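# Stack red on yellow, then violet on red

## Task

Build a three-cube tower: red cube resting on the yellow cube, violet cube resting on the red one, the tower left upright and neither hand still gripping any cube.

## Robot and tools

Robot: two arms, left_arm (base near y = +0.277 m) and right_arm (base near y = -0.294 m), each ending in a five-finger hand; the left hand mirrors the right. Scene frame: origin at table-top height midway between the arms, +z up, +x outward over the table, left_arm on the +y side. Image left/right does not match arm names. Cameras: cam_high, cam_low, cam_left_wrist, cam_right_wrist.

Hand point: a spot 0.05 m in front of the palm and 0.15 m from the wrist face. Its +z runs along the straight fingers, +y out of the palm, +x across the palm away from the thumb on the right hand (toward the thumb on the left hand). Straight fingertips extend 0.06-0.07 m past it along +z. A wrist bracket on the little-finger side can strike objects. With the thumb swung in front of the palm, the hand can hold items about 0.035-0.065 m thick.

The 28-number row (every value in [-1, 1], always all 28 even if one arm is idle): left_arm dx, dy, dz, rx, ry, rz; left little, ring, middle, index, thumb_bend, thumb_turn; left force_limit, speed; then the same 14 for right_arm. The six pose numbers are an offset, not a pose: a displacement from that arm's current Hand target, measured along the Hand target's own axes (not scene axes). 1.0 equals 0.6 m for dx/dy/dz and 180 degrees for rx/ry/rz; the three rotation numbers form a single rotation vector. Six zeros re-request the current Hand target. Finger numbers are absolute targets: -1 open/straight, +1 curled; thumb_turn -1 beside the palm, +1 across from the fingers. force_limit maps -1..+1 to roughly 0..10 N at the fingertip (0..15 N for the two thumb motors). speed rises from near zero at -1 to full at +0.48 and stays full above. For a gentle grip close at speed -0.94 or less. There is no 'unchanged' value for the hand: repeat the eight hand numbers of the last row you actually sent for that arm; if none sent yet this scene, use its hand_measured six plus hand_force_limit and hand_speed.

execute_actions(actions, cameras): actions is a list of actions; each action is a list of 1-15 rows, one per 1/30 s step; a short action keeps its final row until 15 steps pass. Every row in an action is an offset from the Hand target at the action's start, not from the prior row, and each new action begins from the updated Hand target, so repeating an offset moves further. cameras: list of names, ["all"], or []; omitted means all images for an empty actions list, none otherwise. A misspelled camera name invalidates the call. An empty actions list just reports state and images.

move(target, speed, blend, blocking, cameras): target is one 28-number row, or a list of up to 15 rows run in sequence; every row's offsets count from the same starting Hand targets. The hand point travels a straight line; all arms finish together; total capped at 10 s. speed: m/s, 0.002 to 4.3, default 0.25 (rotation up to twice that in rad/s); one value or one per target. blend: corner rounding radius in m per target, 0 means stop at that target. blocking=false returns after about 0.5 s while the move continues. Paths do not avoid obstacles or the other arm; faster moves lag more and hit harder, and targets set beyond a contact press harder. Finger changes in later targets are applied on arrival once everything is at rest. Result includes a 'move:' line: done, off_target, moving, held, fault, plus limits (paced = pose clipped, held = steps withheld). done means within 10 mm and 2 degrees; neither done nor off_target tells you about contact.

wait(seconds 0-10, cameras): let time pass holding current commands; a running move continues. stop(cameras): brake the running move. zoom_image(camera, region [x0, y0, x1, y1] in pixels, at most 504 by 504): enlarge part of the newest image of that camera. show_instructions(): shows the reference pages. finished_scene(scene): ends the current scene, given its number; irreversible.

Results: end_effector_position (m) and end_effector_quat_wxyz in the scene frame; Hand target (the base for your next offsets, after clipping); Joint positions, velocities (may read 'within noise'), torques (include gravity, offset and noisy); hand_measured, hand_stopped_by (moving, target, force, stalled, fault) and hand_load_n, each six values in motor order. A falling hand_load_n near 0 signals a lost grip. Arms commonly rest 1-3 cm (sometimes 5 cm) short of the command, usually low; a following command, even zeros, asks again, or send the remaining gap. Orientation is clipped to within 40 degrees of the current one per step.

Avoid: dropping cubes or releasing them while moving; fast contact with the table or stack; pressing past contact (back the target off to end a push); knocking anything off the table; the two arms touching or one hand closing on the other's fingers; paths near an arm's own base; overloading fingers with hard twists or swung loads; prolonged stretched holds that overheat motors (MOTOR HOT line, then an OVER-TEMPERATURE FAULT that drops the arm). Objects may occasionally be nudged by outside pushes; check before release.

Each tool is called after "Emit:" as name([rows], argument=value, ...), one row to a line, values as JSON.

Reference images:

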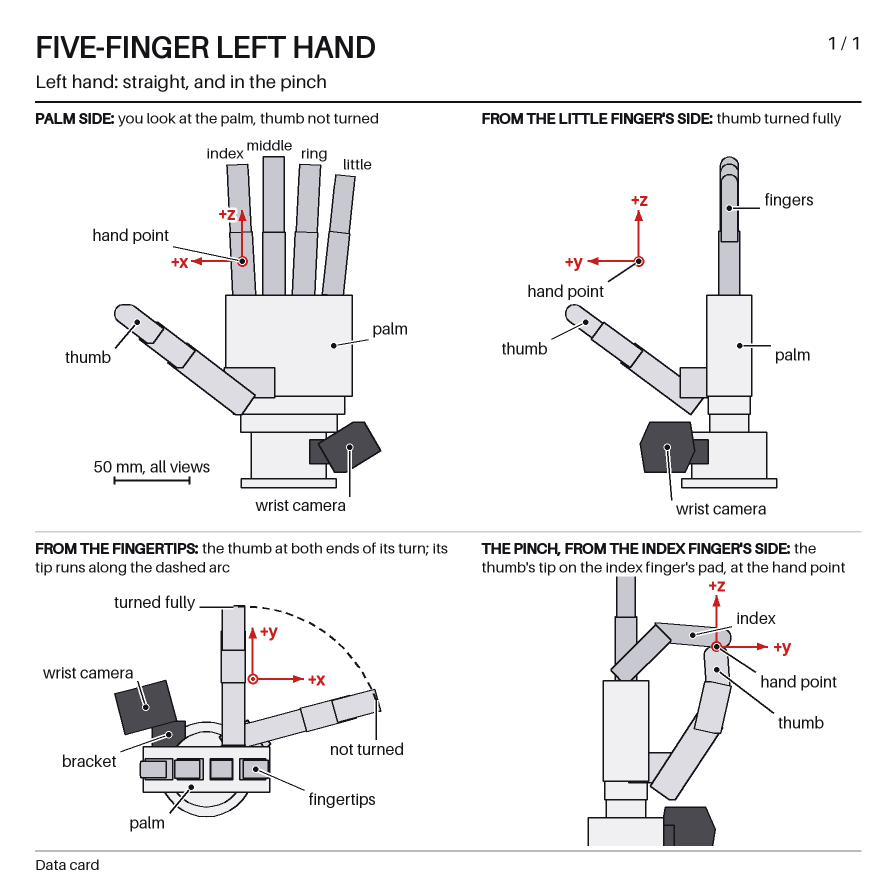

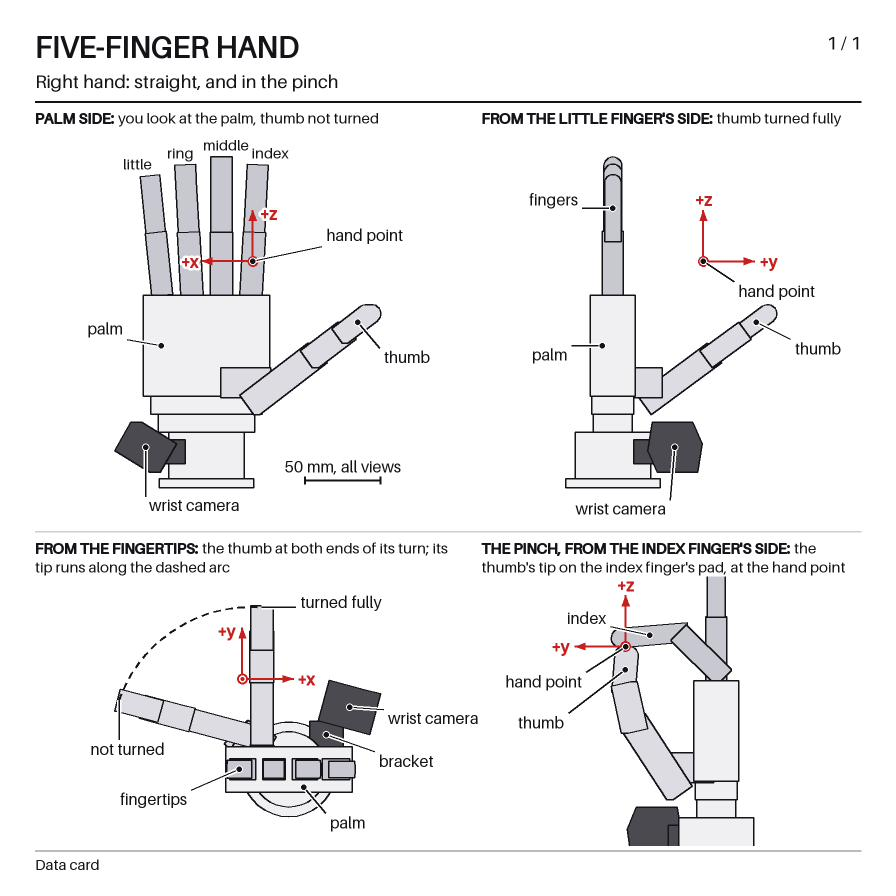

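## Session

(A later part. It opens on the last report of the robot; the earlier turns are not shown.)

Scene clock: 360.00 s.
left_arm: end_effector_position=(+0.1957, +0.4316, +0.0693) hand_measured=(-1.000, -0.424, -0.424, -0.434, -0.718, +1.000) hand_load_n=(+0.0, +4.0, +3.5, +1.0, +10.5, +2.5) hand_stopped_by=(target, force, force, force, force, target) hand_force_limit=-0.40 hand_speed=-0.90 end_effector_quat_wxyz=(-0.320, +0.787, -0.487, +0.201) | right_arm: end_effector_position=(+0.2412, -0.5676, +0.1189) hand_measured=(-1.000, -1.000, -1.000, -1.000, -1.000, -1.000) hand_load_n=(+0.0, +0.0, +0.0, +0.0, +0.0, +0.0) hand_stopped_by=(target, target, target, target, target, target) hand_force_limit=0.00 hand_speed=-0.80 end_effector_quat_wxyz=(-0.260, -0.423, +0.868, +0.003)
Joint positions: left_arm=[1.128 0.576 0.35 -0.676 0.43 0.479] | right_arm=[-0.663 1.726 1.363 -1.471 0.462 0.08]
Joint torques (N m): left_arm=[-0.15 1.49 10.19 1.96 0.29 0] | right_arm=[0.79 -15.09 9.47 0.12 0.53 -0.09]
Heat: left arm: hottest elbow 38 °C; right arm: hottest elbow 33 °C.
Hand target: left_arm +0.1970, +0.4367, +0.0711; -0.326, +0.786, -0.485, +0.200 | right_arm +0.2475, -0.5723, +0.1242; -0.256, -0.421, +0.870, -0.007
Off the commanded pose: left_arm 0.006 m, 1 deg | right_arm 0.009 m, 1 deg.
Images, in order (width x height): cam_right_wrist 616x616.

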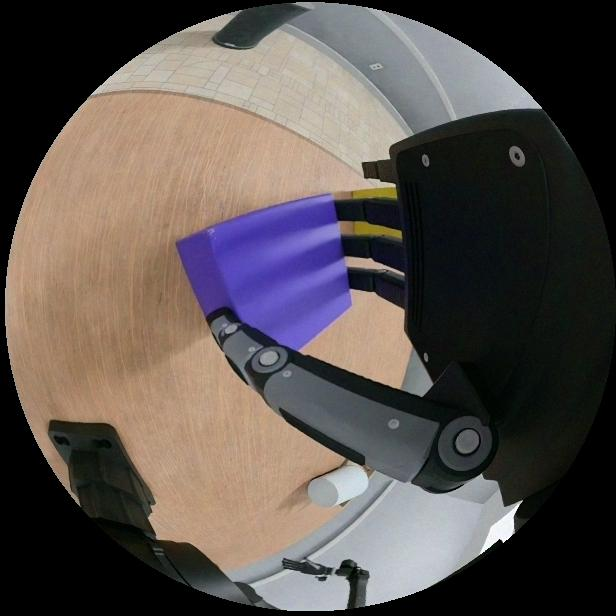

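Emit:
move([
  [-0.0007,-0.2708,-0.2706,0,0,0,-1,0.1,0.1,0.1,-0.4,1,-0.4,-0.9,0,0,0,0,0,0,-1,-1,-1,-1,-1,-1,0.0,-0.8],
  [0.0177,-0.5193,-0.0313,0.0201,0.0494,0.0692,-1,0.1,0.1,0.1,-0.4,1,-0.4,-0.9,0,0,0,0,0,0,-1,-1,-1,-1,-1,-1,0.0,-0.8],
], speed=0.15, blend=0.01, cameras=["cam_high","cam_low","cam_right_wrist"])

Emit:
zoom_image(camera="cam_right_wrist", region=[130, 160, 290, 320])

Emit:
zoom_image(camera="cam_low", region=[680, 120, 840, 320])

Scene clock: 400.10 s.
left_arm: end_effector_position=(+0.3671, +0.5063, +0.2669) hand_measured=(-1.000, -0.424, -0.424, -0.434, -0.718, +1.000) hand_load_n=(+0.5, +4.0, +3.5, +1.0, +11.0, +2.5) hand_stopped_by=(target, force, force, force, force, target) hand_force_limit=-0.40 hand_speed=-0.90 end_effector_quat_wxyz=(-0.289, +0.724, -0.581, +0.233) | right_arm: end_effector_position=(+0.2412, -0.5676, +0.1189) hand_measured=(-1.000, -1.000, -1.000, -1.000, -1.000, -1.000) hand_load_n=(+0.0, +0.0, +0.0, +0.0, +0.0, +0.0) hand_stopped_by=(target, target, target, target, target, target) hand_force_limit=0.00 hand_speed=-0.80 end_effector_quat_wxyz=(-0.260, -0.423, +0.868, +0.003)
Joint positions: left_arm=[0.805 1.115 1.131 -0.906 0.371 0.42] | right_arm=[-0.663 1.726 1.363 -1.471 0.462 0.08]
Joint torques (N m): left_arm=[-1.38 -6.01 16.02 2.33 0.32 0.07] | right_arm=[0.73 -15.15 9.51 0.01 0.52 -0.07]
Heat: left arm: hottest elbow 39 °C; right arm: hottest elbow 33 °C.
Hand target: left_arm +0.3870, +0.5200, +0.3045; -0.332, +0.701, -0.585, +0.239 | right_arm +0.2475, -0.5723, +0.1242; -0.256, -0.421, +0.870, -0.007
Off the commanded pose: left_arm 0.045 m, 6 deg | right_arm 0.009 m, 1 deg.
move: off_target (left_arm)
Images, in order (width x height): cam_high 896x504, cam_low 896x504, cam_right_wrist 616x616.

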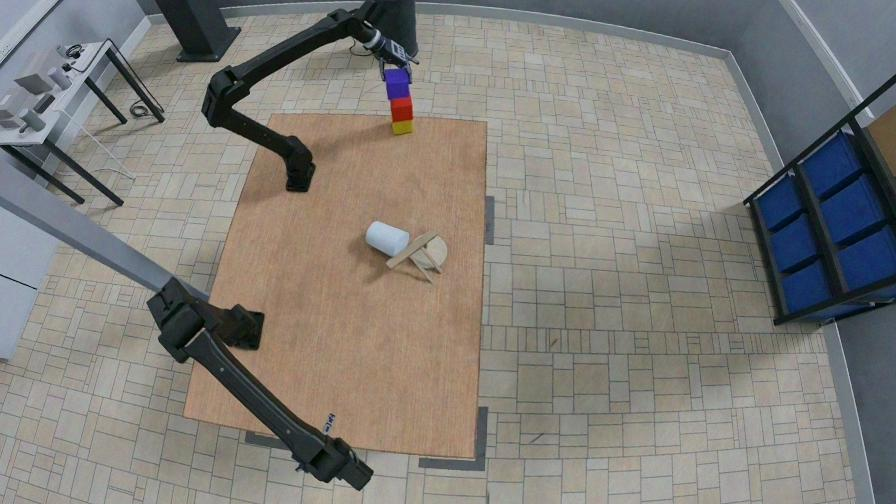

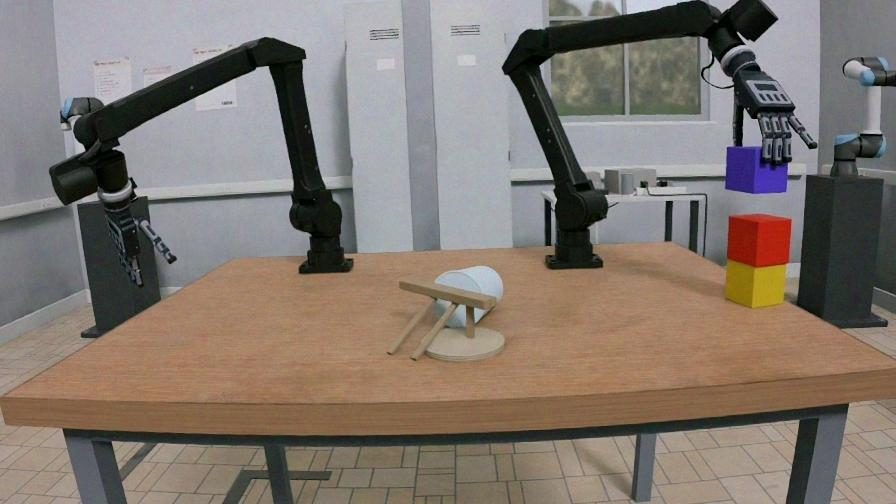

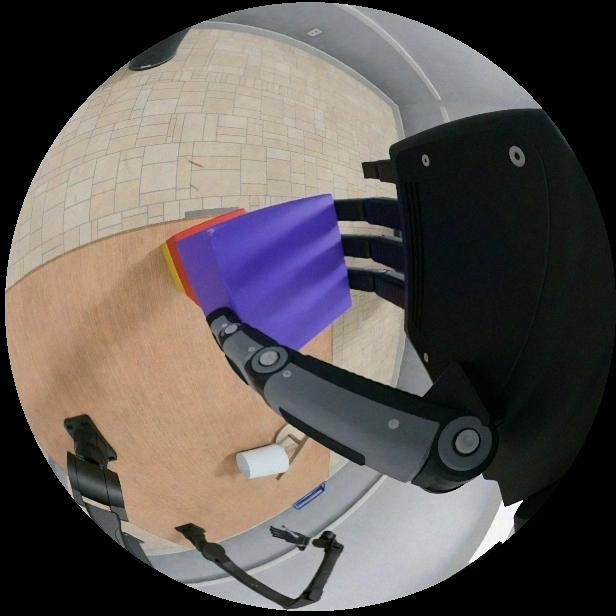

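Scaled by 3.150 from the camera's 616x616 image, which has a finer 880x880 frame.

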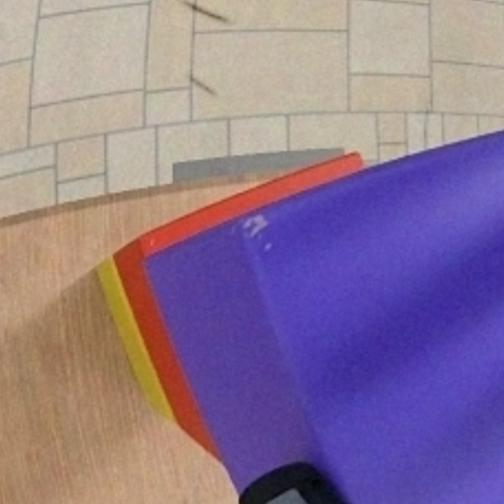

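Scaled by 2.520.

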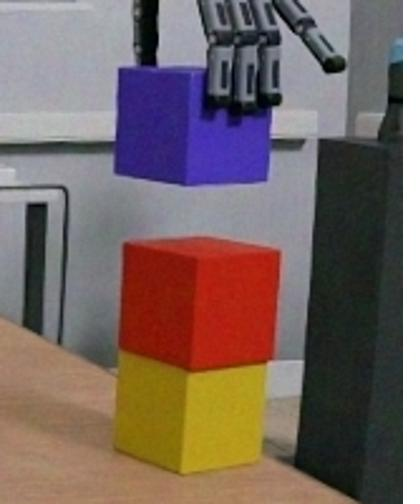

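Emit:
move(target=[-0.0018,0.022,0.038,0.0067,0,0,-1,0.1,0.1,0.1,-0.4,1,-0.4,-0.9,0,0,0,0,0,0,-1,-1,-1,-1,-1,-1,0.0,-0.8], speed=0.06, cameras=["cam_low","cam_right_wrist"])

Emit:
zoom_image(camera="cam_right_wrist", region=[130, 160, 290, 320])

Emit:
zoom_image(camera="cam_low", region=[680, 120, 840, 320])

Scene clock: 424.10 s.
left_arm: end_effector_position=(+0.3848, +0.5214, +0.2706) hand_measured=(-1.000, -0.424, -0.424, -0.434, -0.718, +1.000) hand_load_n=(+0.0, +4.0, +3.5, +1.0, +11.0, +2.5) hand_stopped_by=(target, force, force, force, force, target) hand_force_limit=-0.40 hand_speed=-0.90 end_effector_quat_wxyz=(-0.324, +0.708, -0.580, +0.240) | right_arm: end_effector_position=(+0.2412, -0.5676, +0.1189) hand_measured=(-1.000, -1.000, -1.000, -1.000, -1.000, -1.000) hand_load_n=(+0.0, +0.0, -0.5, +0.0, +0.0, +0.0) hand_stopped_by=(target, target, target, target, target, target) hand_force_limit=0.00 hand_speed=-0.80 end_effector_quat_wxyz=(-0.260, -0.423, +0.868, +0.003)
Joint positions: left_arm=[0.804 1.129 1.127 -0.81 0.377 0.42] | right_arm=[-0.663 1.726 1.363 -1.471 0.462 0.08]
Joint torques (N m): left_arm=[-1.38 -6.3 11.22 2.4 0.37 -0.02] | right_arm=[0.97 -15.03 9.55 0.03 0.51 -0.08]
Heat: left arm: hottest elbow 42 °C; right arm: hottest elbow 33 °C.
Hand target: left_arm +0.3945, +0.5241, +0.2796; -0.339, +0.697, -0.582, +0.245 | right_arm +0.2475, -0.5723, +0.1242; -0.256, -0.421, +0.870, -0.007
Off the commanded pose: left_arm 0.014 m, 2 deg | right_arm 0.009 m, 1 deg.
move: off_target (left_arm)
Images, in order (width x height): cam_low 896x504, cam_right_wrist 616x616.

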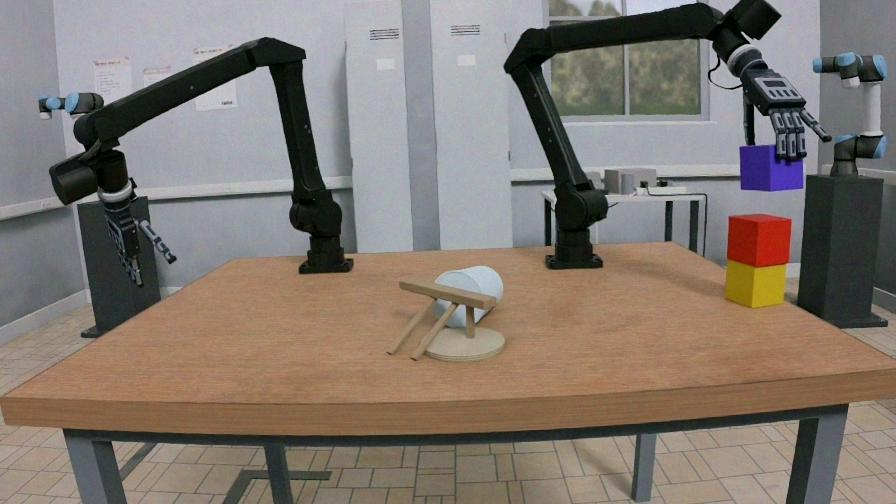

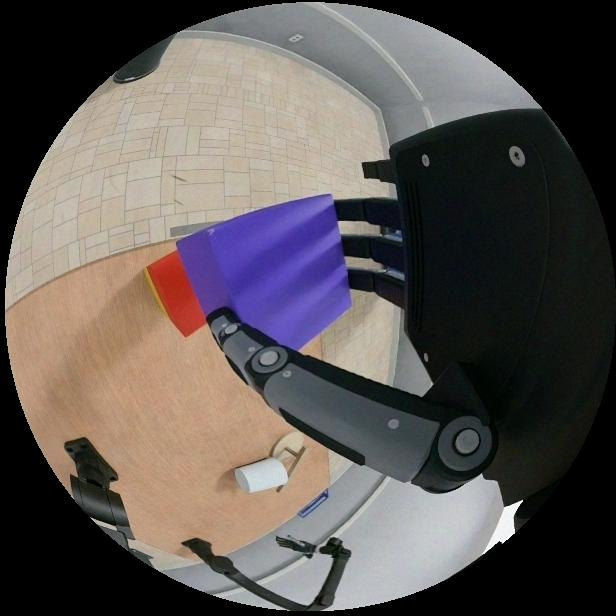

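Scaled by 3.150 from the camera's 616x616 image, which has a finer 880x880 frame.

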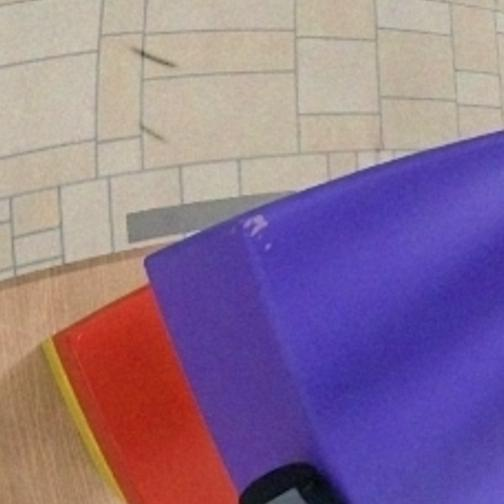

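Scaled by 2.520.

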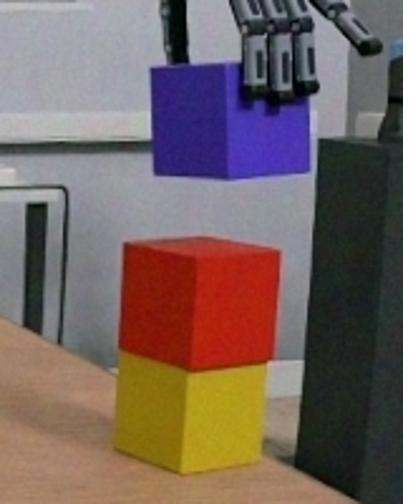

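Emit:
move(target=[0.0178,0.0577,0.0225,-0.011,0,0,-1,0.1,0.1,0.1,-0.4,1,-0.4,-0.9,0,0,0,0,0,0,-1,-1,-1,-1,-1,-1,0.0,-0.8], speed=0.06, cameras=["cam_low","cam_right_wrist"])

Emit:
zoom_image(camera="cam_right_wrist", region=[130, 160, 290, 320])

Emit:
zoom_image(camera="cam_low", region=[680, 120, 840, 320])

Scene clock: 439.73 s.
left_arm: end_effector_position=(+0.3766, +0.5102, +0.2276) hand_measured=(-1.000, -0.424, -0.424, -0.434, -0.718, +1.000) hand_load_n=(+0.0, +4.0, +3.5, +1.0, +11.0, +2.5) hand_stopped_by=(target, force, force, force, force, target) hand_force_limit=-0.40 hand_speed=-0.90 end_effector_quat_wxyz=(-0.302, +0.717, -0.585, +0.231) | right_arm: end_effector_position=(+0.2412, -0.5676, +0.1189) hand_measured=(-1.000, -1.000, -1.000, -1.000, -1.000, -1.000) hand_load_n=(+0.0, +0.0, +0.0, +0.0, +0.0, +0.0) hand_stopped_by=(target, target, target, target, target, target) hand_force_limit=0.00 hand_speed=-0.80 end_effector_quat_wxyz=(-0.260, -0.423, +0.868, +0.003)
Joint positions: left_arm=[0.792 1.129 1.032 -0.765 0.36 0.42] | right_arm=[-0.663 1.726 1.363 -1.471 0.462 0.08]
Joint torques (N m): left_arm=[-1.32 -7.88 11.15 2.43 0.15 0.01] | right_arm=[0.62 -14.97 9.52 0.02 0.51 -0.07]
Heat: left arm: hottest elbow 40 °C; right arm: hottest elbow 33 °C.
Hand target: left_arm +0.3843, +0.5129, +0.2441; -0.327, +0.703, -0.586, +0.235 | right_arm +0.2475, -0.5723, +0.1242; -0.256, -0.421, +0.870, -0.007
Off the commanded pose: left_arm 0.018 m, 3 deg | right_arm 0.009 m, 1 deg.
move: off_target (left_arm)
Images, in order (width x height): cam_low 896x504, cam_right_wrist 616x616.

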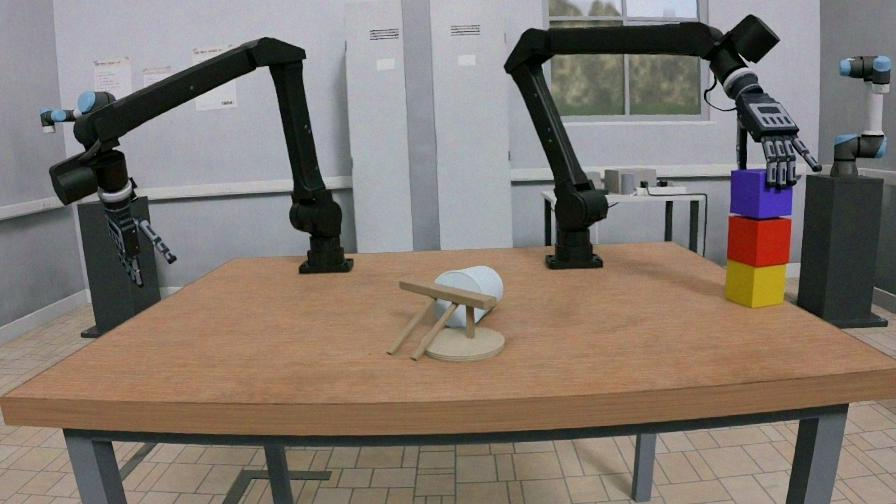

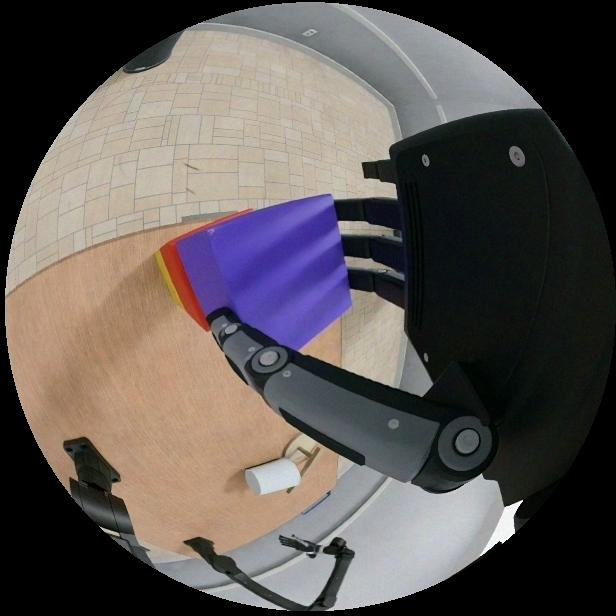

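Scaled by 3.150 from the camera's 616x616 image, which has a finer 880x880 frame.

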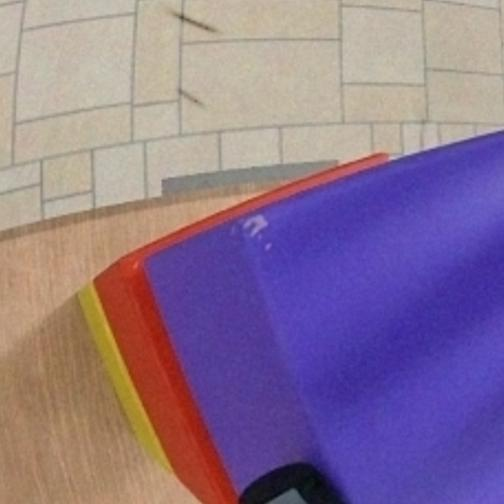

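Scaled by 2.520.

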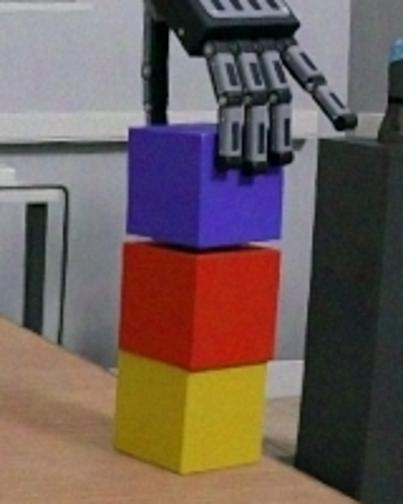

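Emit:
move(target=[0.0005,0.0076,0.0065,0,0,0,-1,0.1,0.1,0.1,-0.4,1,-0.4,-0.9,0,0,0,0,0,0,-1,-1,-1,-1,-1,-1,0.0,-0.8], speed=0.025, cameras=["cam_low","cam_right_wrist"])

Scene clock: 466.87 s.
left_arm: end_effector_position=(+0.3764, +0.5100, +0.2224) hand_measured=(-1.000, -0.424, -0.424, -0.434, -0.718, +1.000) hand_load_n=(+0.0, +3.5, +3.5, +1.0, +11.0, +3.0) hand_stopped_by=(target, force, force, force, force, target) hand_force_limit=-0.40 hand_speed=-0.90 end_effector_quat_wxyz=(-0.302, +0.716, -0.585, +0.232) | right_arm: end_effector_position=(+0.2412, -0.5676, +0.1189) hand_measured=(-1.000, -1.000, -1.000, -1.000, -1.000, -1.000) hand_load_n=(+0.0, +0.0, +0.0, +0.0, +0.0, +0.0) hand_stopped_by=(target, target, target, target, target, target) hand_force_limit=0.00 hand_speed=-0.80 end_effector_quat_wxyz=(-0.260, -0.423, +0.868, +0.003)
Joint positions: left_arm=[0.792 1.129 1.018 -0.75 0.36 0.42] | right_arm=[-0.663 1.726 1.363 -1.471 0.462 0.08]
Joint torques (N m): left_arm=[-1.32 -7.77 11.03 2.54 0.15 0.01] | right_arm=[0.56 -15.21 9.52 -0.01 0.53 -0.09]
Heat: left arm: hottest elbow 38 °C; right arm: hottest elbow 33 °C.
Hand target: left_arm +0.3840, +0.5128, +0.2380; -0.327, +0.703, -0.586, +0.235 | right_arm +0.2475, -0.5723, +0.1242; -0.256, -0.421, +0.870, -0.007
Off the commanded pose: left_arm 0.018 m, 3 deg | right_arm 0.009 m, 1 deg.
move: off_target (left_arm)
Images, in order (width x height): cam_low 896x504, cam_right_wrist 616x616.

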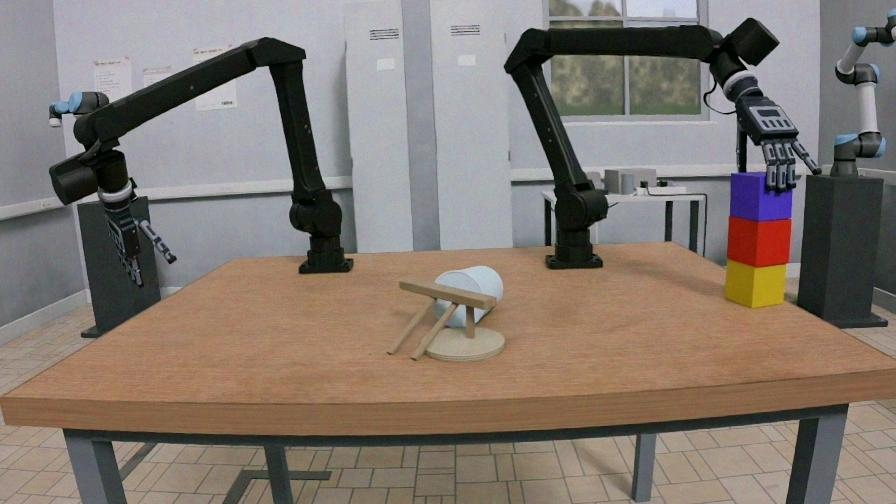

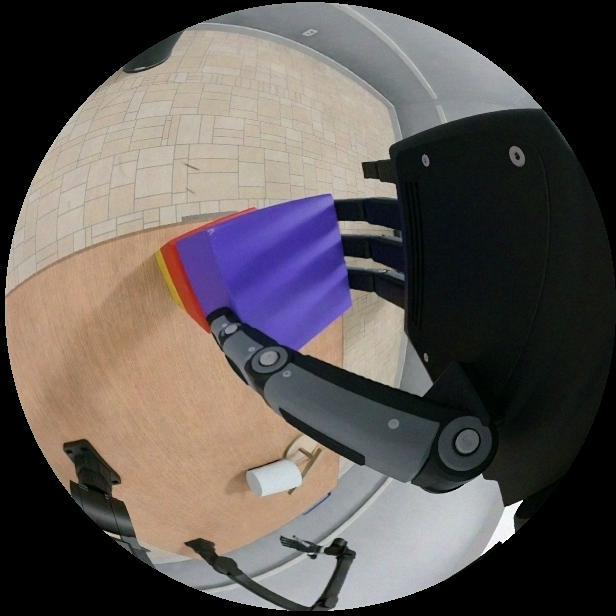

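Emit:
zoom_image(camera="cam_low", region=[680, 120, 840, 320])

Emit:
move(target=[0.0003,0.0051,0.0043,0,0,0,-1,0.1,0.1,0.1,-0.4,1,-0.4,-0.9,0,0,0,0,0,0,-1,-1,-1,-1,-1,-1,0.0,-0.8], speed=0.025, cameras=["cam_low","cam_right_wrist"])

Scaled by 2.520.

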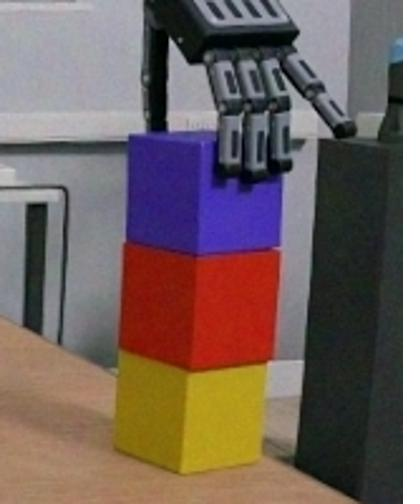

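Scene clock: 472.03 s.
left_arm: end_effector_position=(+0.3776, +0.5112, +0.2220) hand_measured=(-1.000, -0.424, -0.424, -0.434, -0.718, +1.000) hand_load_n=(+0.0, +4.0, +3.5, +1.0, +11.0, +2.5) hand_stopped_by=(target, force, force, force, force, target) hand_force_limit=-0.40 hand_speed=-0.90 end_effector_quat_wxyz=(-0.306, +0.715, -0.584, +0.232) | right_arm: end_effector_position=(+0.2412, -0.5676, +0.1189) hand_measured=(-1.000, -1.000, -1.000, -1.000, -1.000, -1.000) hand_load_n=(+0.0, +0.0, +0.0, +0.0, +0.0, +0.0) hand_stopped_by=(target, target, target, target, target, target) hand_force_limit=0.00 hand_speed=-0.80 end_effector_quat_wxyz=(-0.260, -0.423, +0.868, +0.003)
Joint positions: left_arm=[0.792 1.129 1.014 -0.739 0.36 0.42] | right_arm=[-0.663 1.726 1.363 -1.471 0.462 0.08]
Joint torques (N m): left_arm=[-1.38 -7.71 10.5 2.58 0.16 0.02] | right_arm=[0.79 -15.21 9.55 0.05 0.51 -0.08]
Heat: left arm: hottest elbow 39 °C; right arm: hottest elbow 33 °C.
Hand target: left_arm +0.3839, +0.5129, +0.2341; -0.327, +0.703, -0.586, +0.235 | right_arm +0.2475, -0.5723, +0.1242; -0.256, -0.421, +0.870, -0.007
Off the commanded pose: left_arm 0.014 m, 3 deg | right_arm 0.009 m, 1 deg.
move: off_target (left_arm)
Images, in order (width x height): cam_low 896x504, cam_right_wrist 616x616.

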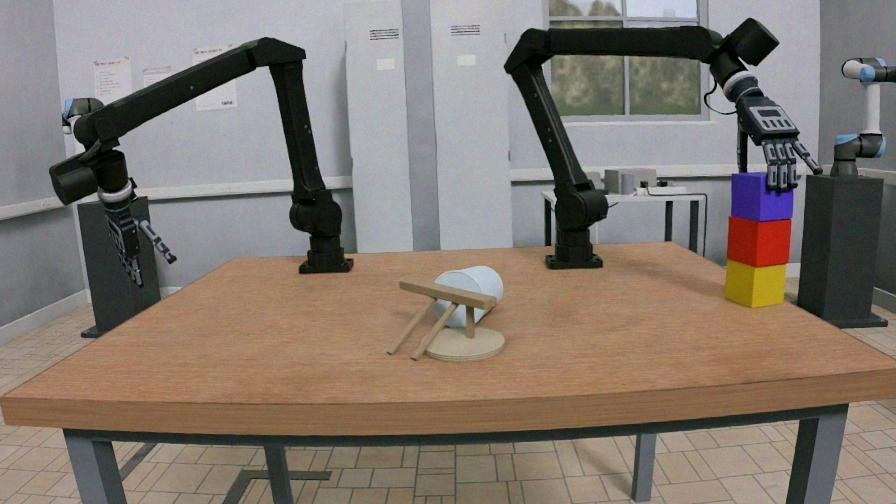

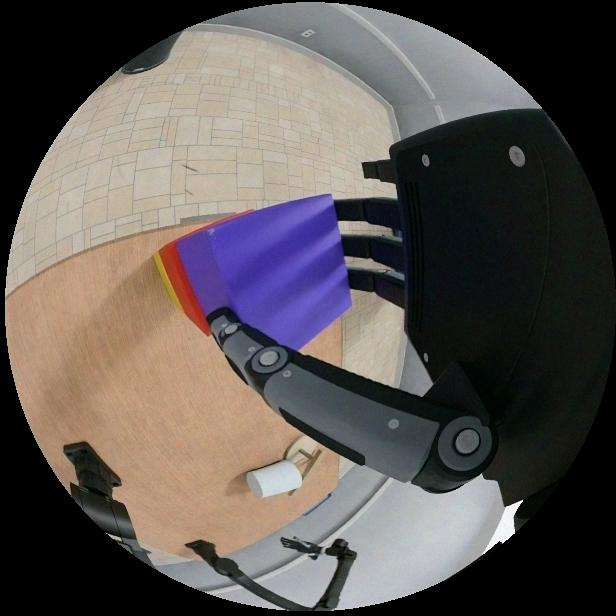

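Emit:
zoom_image(camera="cam_low", region=[700, 150, 820, 320])

Emit:
zoom_image(camera="cam_right_wrist", region=[140, 180, 300, 340])

Scaled by 2.965.

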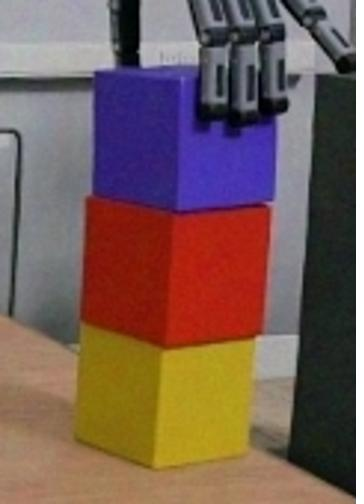

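Scaled by 3.150 from the camera's 616x616 image, which has a finer 880x880 frame.

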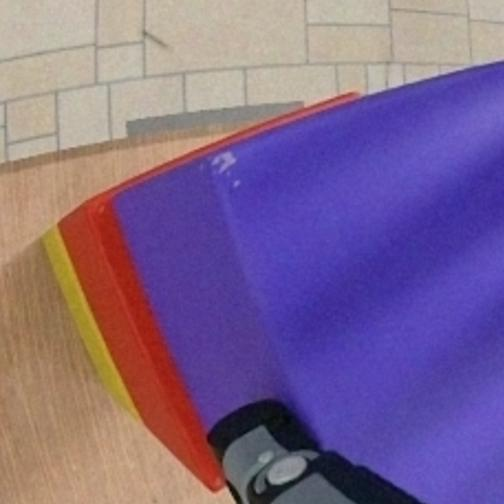

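Emit:
move(target=[0.0005,0.0083,-0.0019,0,0,0,-1,0.1,0.1,0.1,-0.4,1,-0.4,-0.9,0,0,0,0,0,0,-1,-1,-1,-1,-1,-1,0.0,-0.8], speed=0.025, cameras=["cam_low","cam_right_wrist"])

Emit:
zoom_image(camera="cam_right_wrist", region=[140, 180, 300, 340])

Emit:
zoom_image(camera="cam_low", region=[700, 150, 820, 320])

Scene clock: 489.50 s.
left_arm: end_effector_position=(+0.3770, +0.5105, +0.2220) hand_measured=(-1.000, -0.424, -0.424, -0.434, -0.718, +1.000) hand_load_n=(+0.0, +4.0, +4.0, +1.0, +11.0, +3.0) hand_stopped_by=(target, force, force, force, force, target) hand_force_limit=-0.40 hand_speed=-0.90 end_effector_quat_wxyz=(-0.310, +0.713, -0.584, +0.233) | right_arm: end_effector_position=(+0.2412, -0.5676, +0.1189) hand_measured=(-1.000, -1.000, -1.000, -1.000, -1.000, -1.000) hand_load_n=(+0.0, +0.0, +0.0, +0.0, +0.0, +0.0) hand_stopped_by=(target, target, target, target, target, target) hand_force_limit=0.00 hand_speed=-0.80 end_effector_quat_wxyz=(-0.260, -0.423, +0.868, +0.003)
Joint positions: left_arm=[0.792 1.12 1.005 -0.728 0.36 0.42] | right_arm=[-0.663 1.726 1.363 -1.471 0.462 0.08]
Joint torques (N m): left_arm=[-0.85 -7.77 10.19 2.22 0.3 0.06] | right_arm=[0.38 -15.15 9.48 0.02 0.5 -0.07]
Heat: left arm: hottest elbow 38 °C; right arm: hottest elbow 33 °C.
Hand target: left_arm +0.3798, +0.5118, +0.2312; -0.327, +0.703, -0.586, +0.235 | right_arm +0.2475, -0.5723, +0.1242; -0.256, -0.421, +0.870, -0.007
Off the commanded pose: left_arm 0.010 m, 2 deg | right_arm 0.009 m, 1 deg.
move: done
Images, in order (width x height): cam_low 896x504, cam_right_wrist 616x616.

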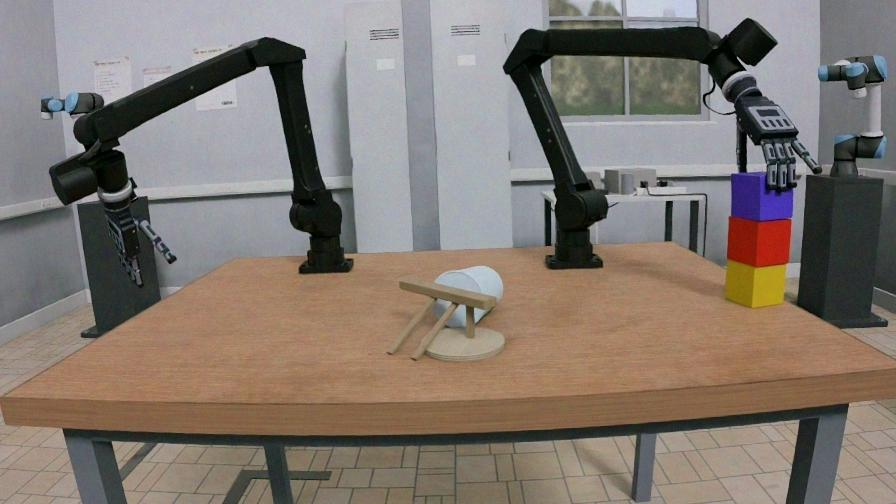

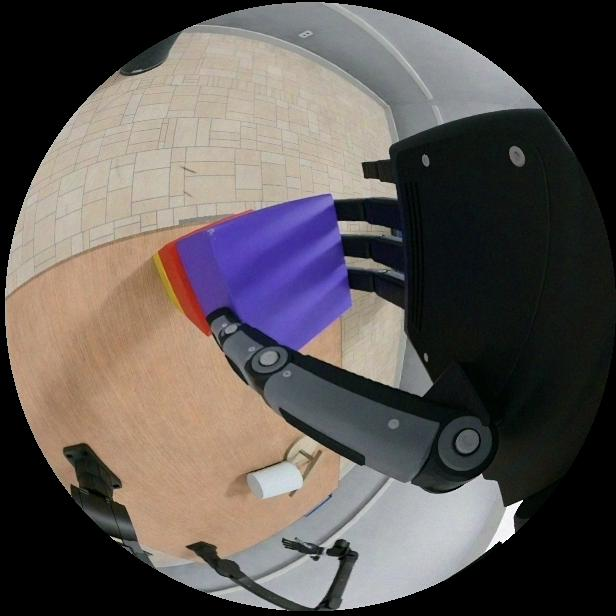

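Scaled by 3.150 from the camera's 616x616 image, which has a finer 880x880 frame.

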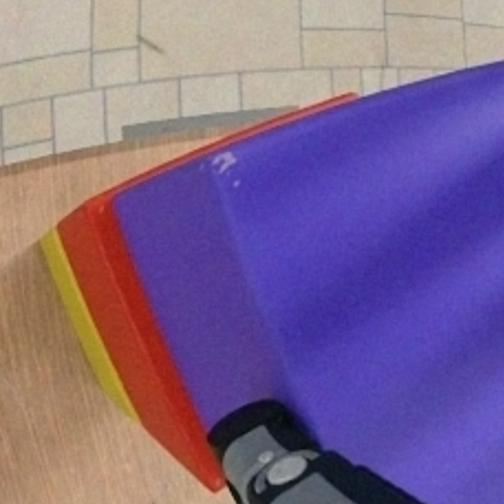

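Scaled by 2.965.

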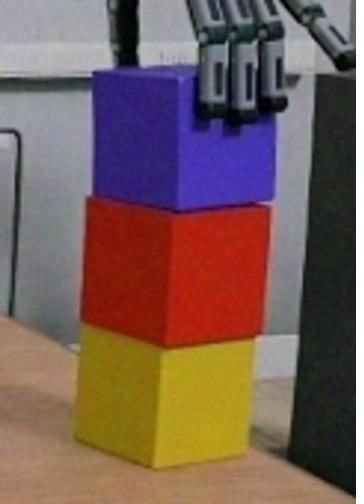

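Emit:
move(target=[0.0003,0.0040,0.0030,0,0,0,-1,0.1,0.1,0.1,-0.4,1,-0.4,-0.9,0,0,0,0,0,0,-1,-1,-1,-1,-1,-1,0.0,-0.8], speed=0.025, cameras=[])

Scene clock: 495.43 s.
left_arm: end_effector_position=(+0.3769, +0.5103, +0.2220) hand_measured=(-1.000, -0.424, -0.424, -0.434, -0.718, +1.000) hand_load_n=(+0.0, +4.5, +3.5, +1.0, +10.5, +2.5) hand_stopped_by=(target, force, force, force, force, target) hand_force_limit=-0.40 hand_speed=-0.90 end_effector_quat_wxyz=(-0.313, +0.712, -0.584, +0.233) | right_arm: end_effector_position=(+0.2412, -0.5676, +0.1189) hand_measured=(-1.000, -1.000, -1.000, -1.000, -1.000, -1.000) hand_load_n=(+0.0, +0.0, +0.0, +0.0, +0.0, +0.0) hand_stopped_by=(target, target, target, target, target, target) hand_force_limit=0.00 hand_speed=-0.80 end_effector_quat_wxyz=(-0.260, -0.423, +0.868, +0.003)
Joint positions: left_arm=[0.792 1.117 1 -0.722 0.361 0.42] | right_arm=[-0.663 1.726 1.363 -1.471 0.462 0.08]
Joint torques (N m): left_arm=[-0.85 -7.3 9.84 2.22 0.3 0.07] | right_arm=[0.85 -15.03 9.52 -0.01 0.53 -0.07]
Heat: left arm: hottest elbow 38 °C; right arm: hottest elbow 33 °C.
Hand target: left_arm +0.3796, +0.5118, +0.2282; -0.327, +0.703, -0.586, +0.235 | right_arm +0.2475, -0.5723, +0.1242; -0.256, -0.421, +0.870, -0.007
Off the commanded pose: left_arm 0.007 m, 2 deg | right_arm 0.009 m, 1 deg.
move: done
No camera images: "cameras" was empty.

Emit:
execute_actions([
  [[0,0.002,0.002,0,0,0,-1,-1,-1,-1,-1,1,-0.4,-0.8,0,0,0,0,0,0,-1,-1,-1,-1,-1,-1,0.0,-0.8]],
  [[0,0,0,0,0,0,-1,-1,-1,-1,-1,1,-0.4,-0.8,0,0,0,0,0,0,-1,-1,-1,-1,-1,-1,0.0,-0.8]],
  [[0,0,0,0,0,0,-1,-1,-1,-1,-1,1,-0.4,-0.8,0,0,0,0,0,0,-1,-1,-1,-1,-1,-1,0.0,-0.8]],
], cameras=["cam_low","cam_right_wrist"])

Scene clock: 501.57 s.
left_arm: end_effector_position=(+0.3761, +0.5095, +0.2183) hand_measured=(-1.000, -1.000, -1.000, -1.000, -1.000, +1.000) hand_load_n=(+0.0, +0.0, +0.0, +0.0, +0.0, +0.5) hand_stopped_by=(target, target, target, target, target, target) hand_force_limit=-0.40 hand_speed=-0.80 end_effector_quat_wxyz=(-0.312, +0.712, -0.584, +0.233) | right_arm: end_effector_position=(+0.2412, -0.5676, +0.1189) hand_measured=(-1.000, -1.000, -1.000, -1.000, -1.000, -1.000) hand_load_n=(+0.0, +0.0, +0.0, +0.0, +0.0, +0.0) hand_stopped_by=(target, target, target, target, target, target) hand_force_limit=0.00 hand_speed=-0.80 end_effector_quat_wxyz=(-0.260, -0.423, +0.868, +0.003)
Joint positions: left_arm=[0.792 1.116 0.991 -0.715 0.361 0.42] | right_arm=[-0.663 1.726 1.363 -1.471 0.462 0.08]
Joint torques (N m): left_arm=[-0.79 -7.12 10.36 2.17 0.28 0.07] | right_arm=[0.62 -15.27 9.5 0.1 0.51 -0.09]
Heat: left arm: hottest elbow 38 °C; right arm: hottest elbow 33 °C.
Hand target: left_arm +0.3796, +0.5118, +0.2265; -0.327, +0.703, -0.586, +0.235 | right_arm +0.2475, -0.5723, +0.1242; -0.256, -0.421, +0.870, -0.007
Off the commanded pose: left_arm 0.009 m, 2 deg | right_arm 0.009 m, 1 deg.
Images, in order (width x height): cam_low 896x504, cam_right_wrist 616x616.

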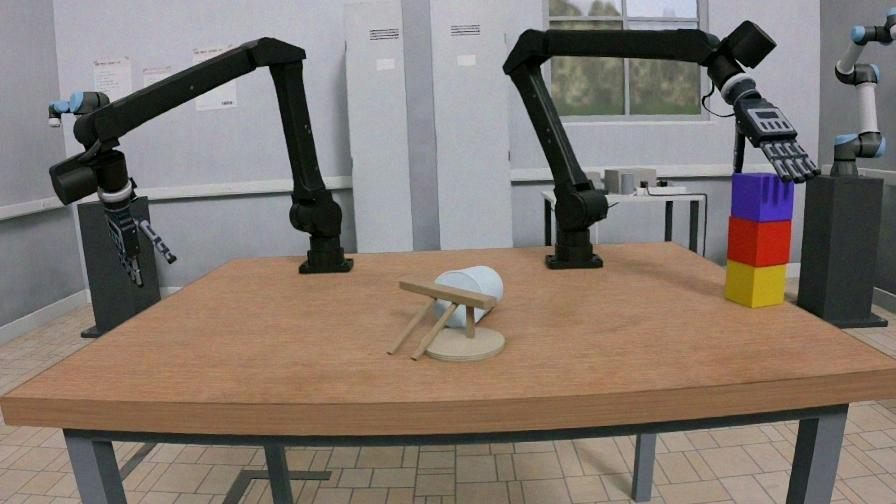

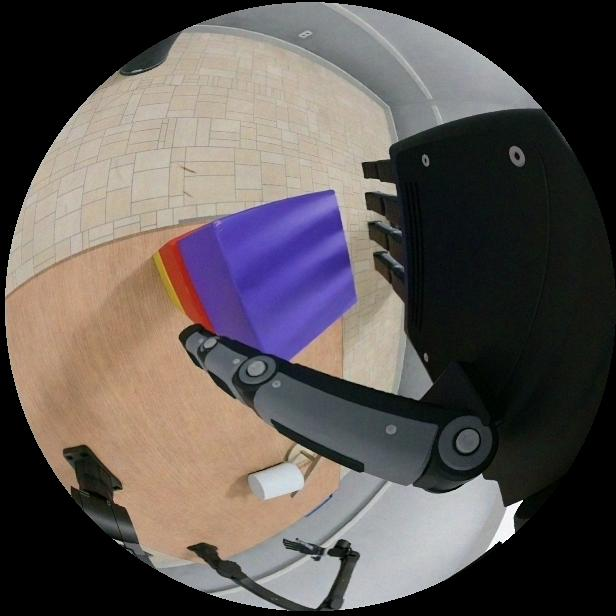

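Emit:
move(target=[-0.0107,-0.149,-0.1334,0,0,0,-1,-1,-1,-1,-1,1,-0.4,-0.8,0,0,0,0,0,0,-1,-1,-1,-1,-1,-1,0.0,-0.8], speed=0.1, cameras=["cam_high","cam_low"])

Scene clock: 507.53 s.
left_arm: end_effector_position=(+0.3727, +0.5062, +0.3234) hand_measured=(-1.000, -1.000, -1.000, -1.000, -1.000, +1.000) hand_load_n=(+0.0, -0.5, +0.0, -0.5, +0.0, +0.0) hand_stopped_by=(target, target, target, target, target, target) hand_force_limit=-0.40 hand_speed=-0.80 end_effector_quat_wxyz=(-0.310, +0.713, -0.584, +0.233) | right_arm: end_effector_position=(+0.2412, -0.5676, +0.1189) hand_measured=(-1.000, -1.000, -1.000, -1.000, -1.000, -1.000) hand_load_n=(+0.5, +0.0, +0.0, +0.0, +0.0, +0.0) hand_stopped_by=(target, target, target, target, target, target) hand_force_limit=0.00 hand_speed=-0.80 end_effector_quat_wxyz=(-0.260, -0.423, +0.868, +0.003)
Joint positions: left_arm=[0.792 1.109 1.263 -0.997 0.361 0.42] | right_arm=[-0.663 1.726 1.363 -1.471 0.462 0.08]
Joint torques (N m): left_arm=[-0.97 -5.01 14.74 1.06 0.24 0.05] | right_arm=[0.91 -15.21 9.48 -0.03 0.5 -0.1]
Heat: left arm: hottest elbow 38 °C; right arm: hottest elbow 33 °C.
Hand target: left_arm +0.3810, +0.5122, +0.3466; -0.327, +0.703, -0.586, +0.235 | right_arm +0.2475, -0.5723, +0.1242; -0.256, -0.421, +0.870, -0.007
Off the commanded pose: left_arm 0.025 m, 2 deg | right_arm 0.009 m, 1 deg.
move: off_target (left_arm)
Images, in order (width x height): cam_high 896x504, cam_low 896x504.

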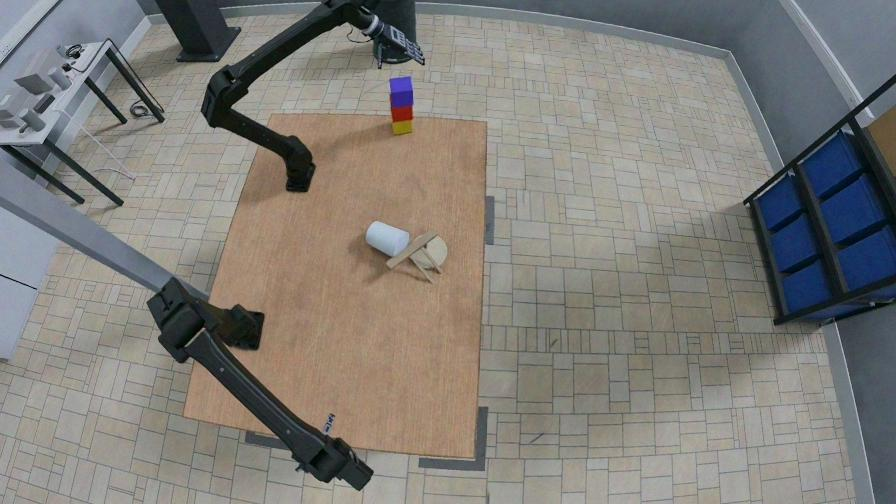

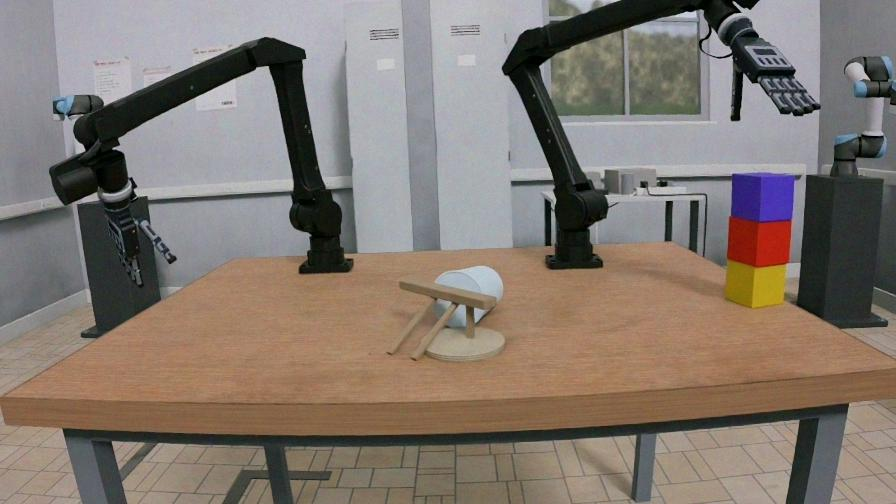

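The stack stands free.

Emit:
finished_scene(scene=3)

The scene is finished: the task was done.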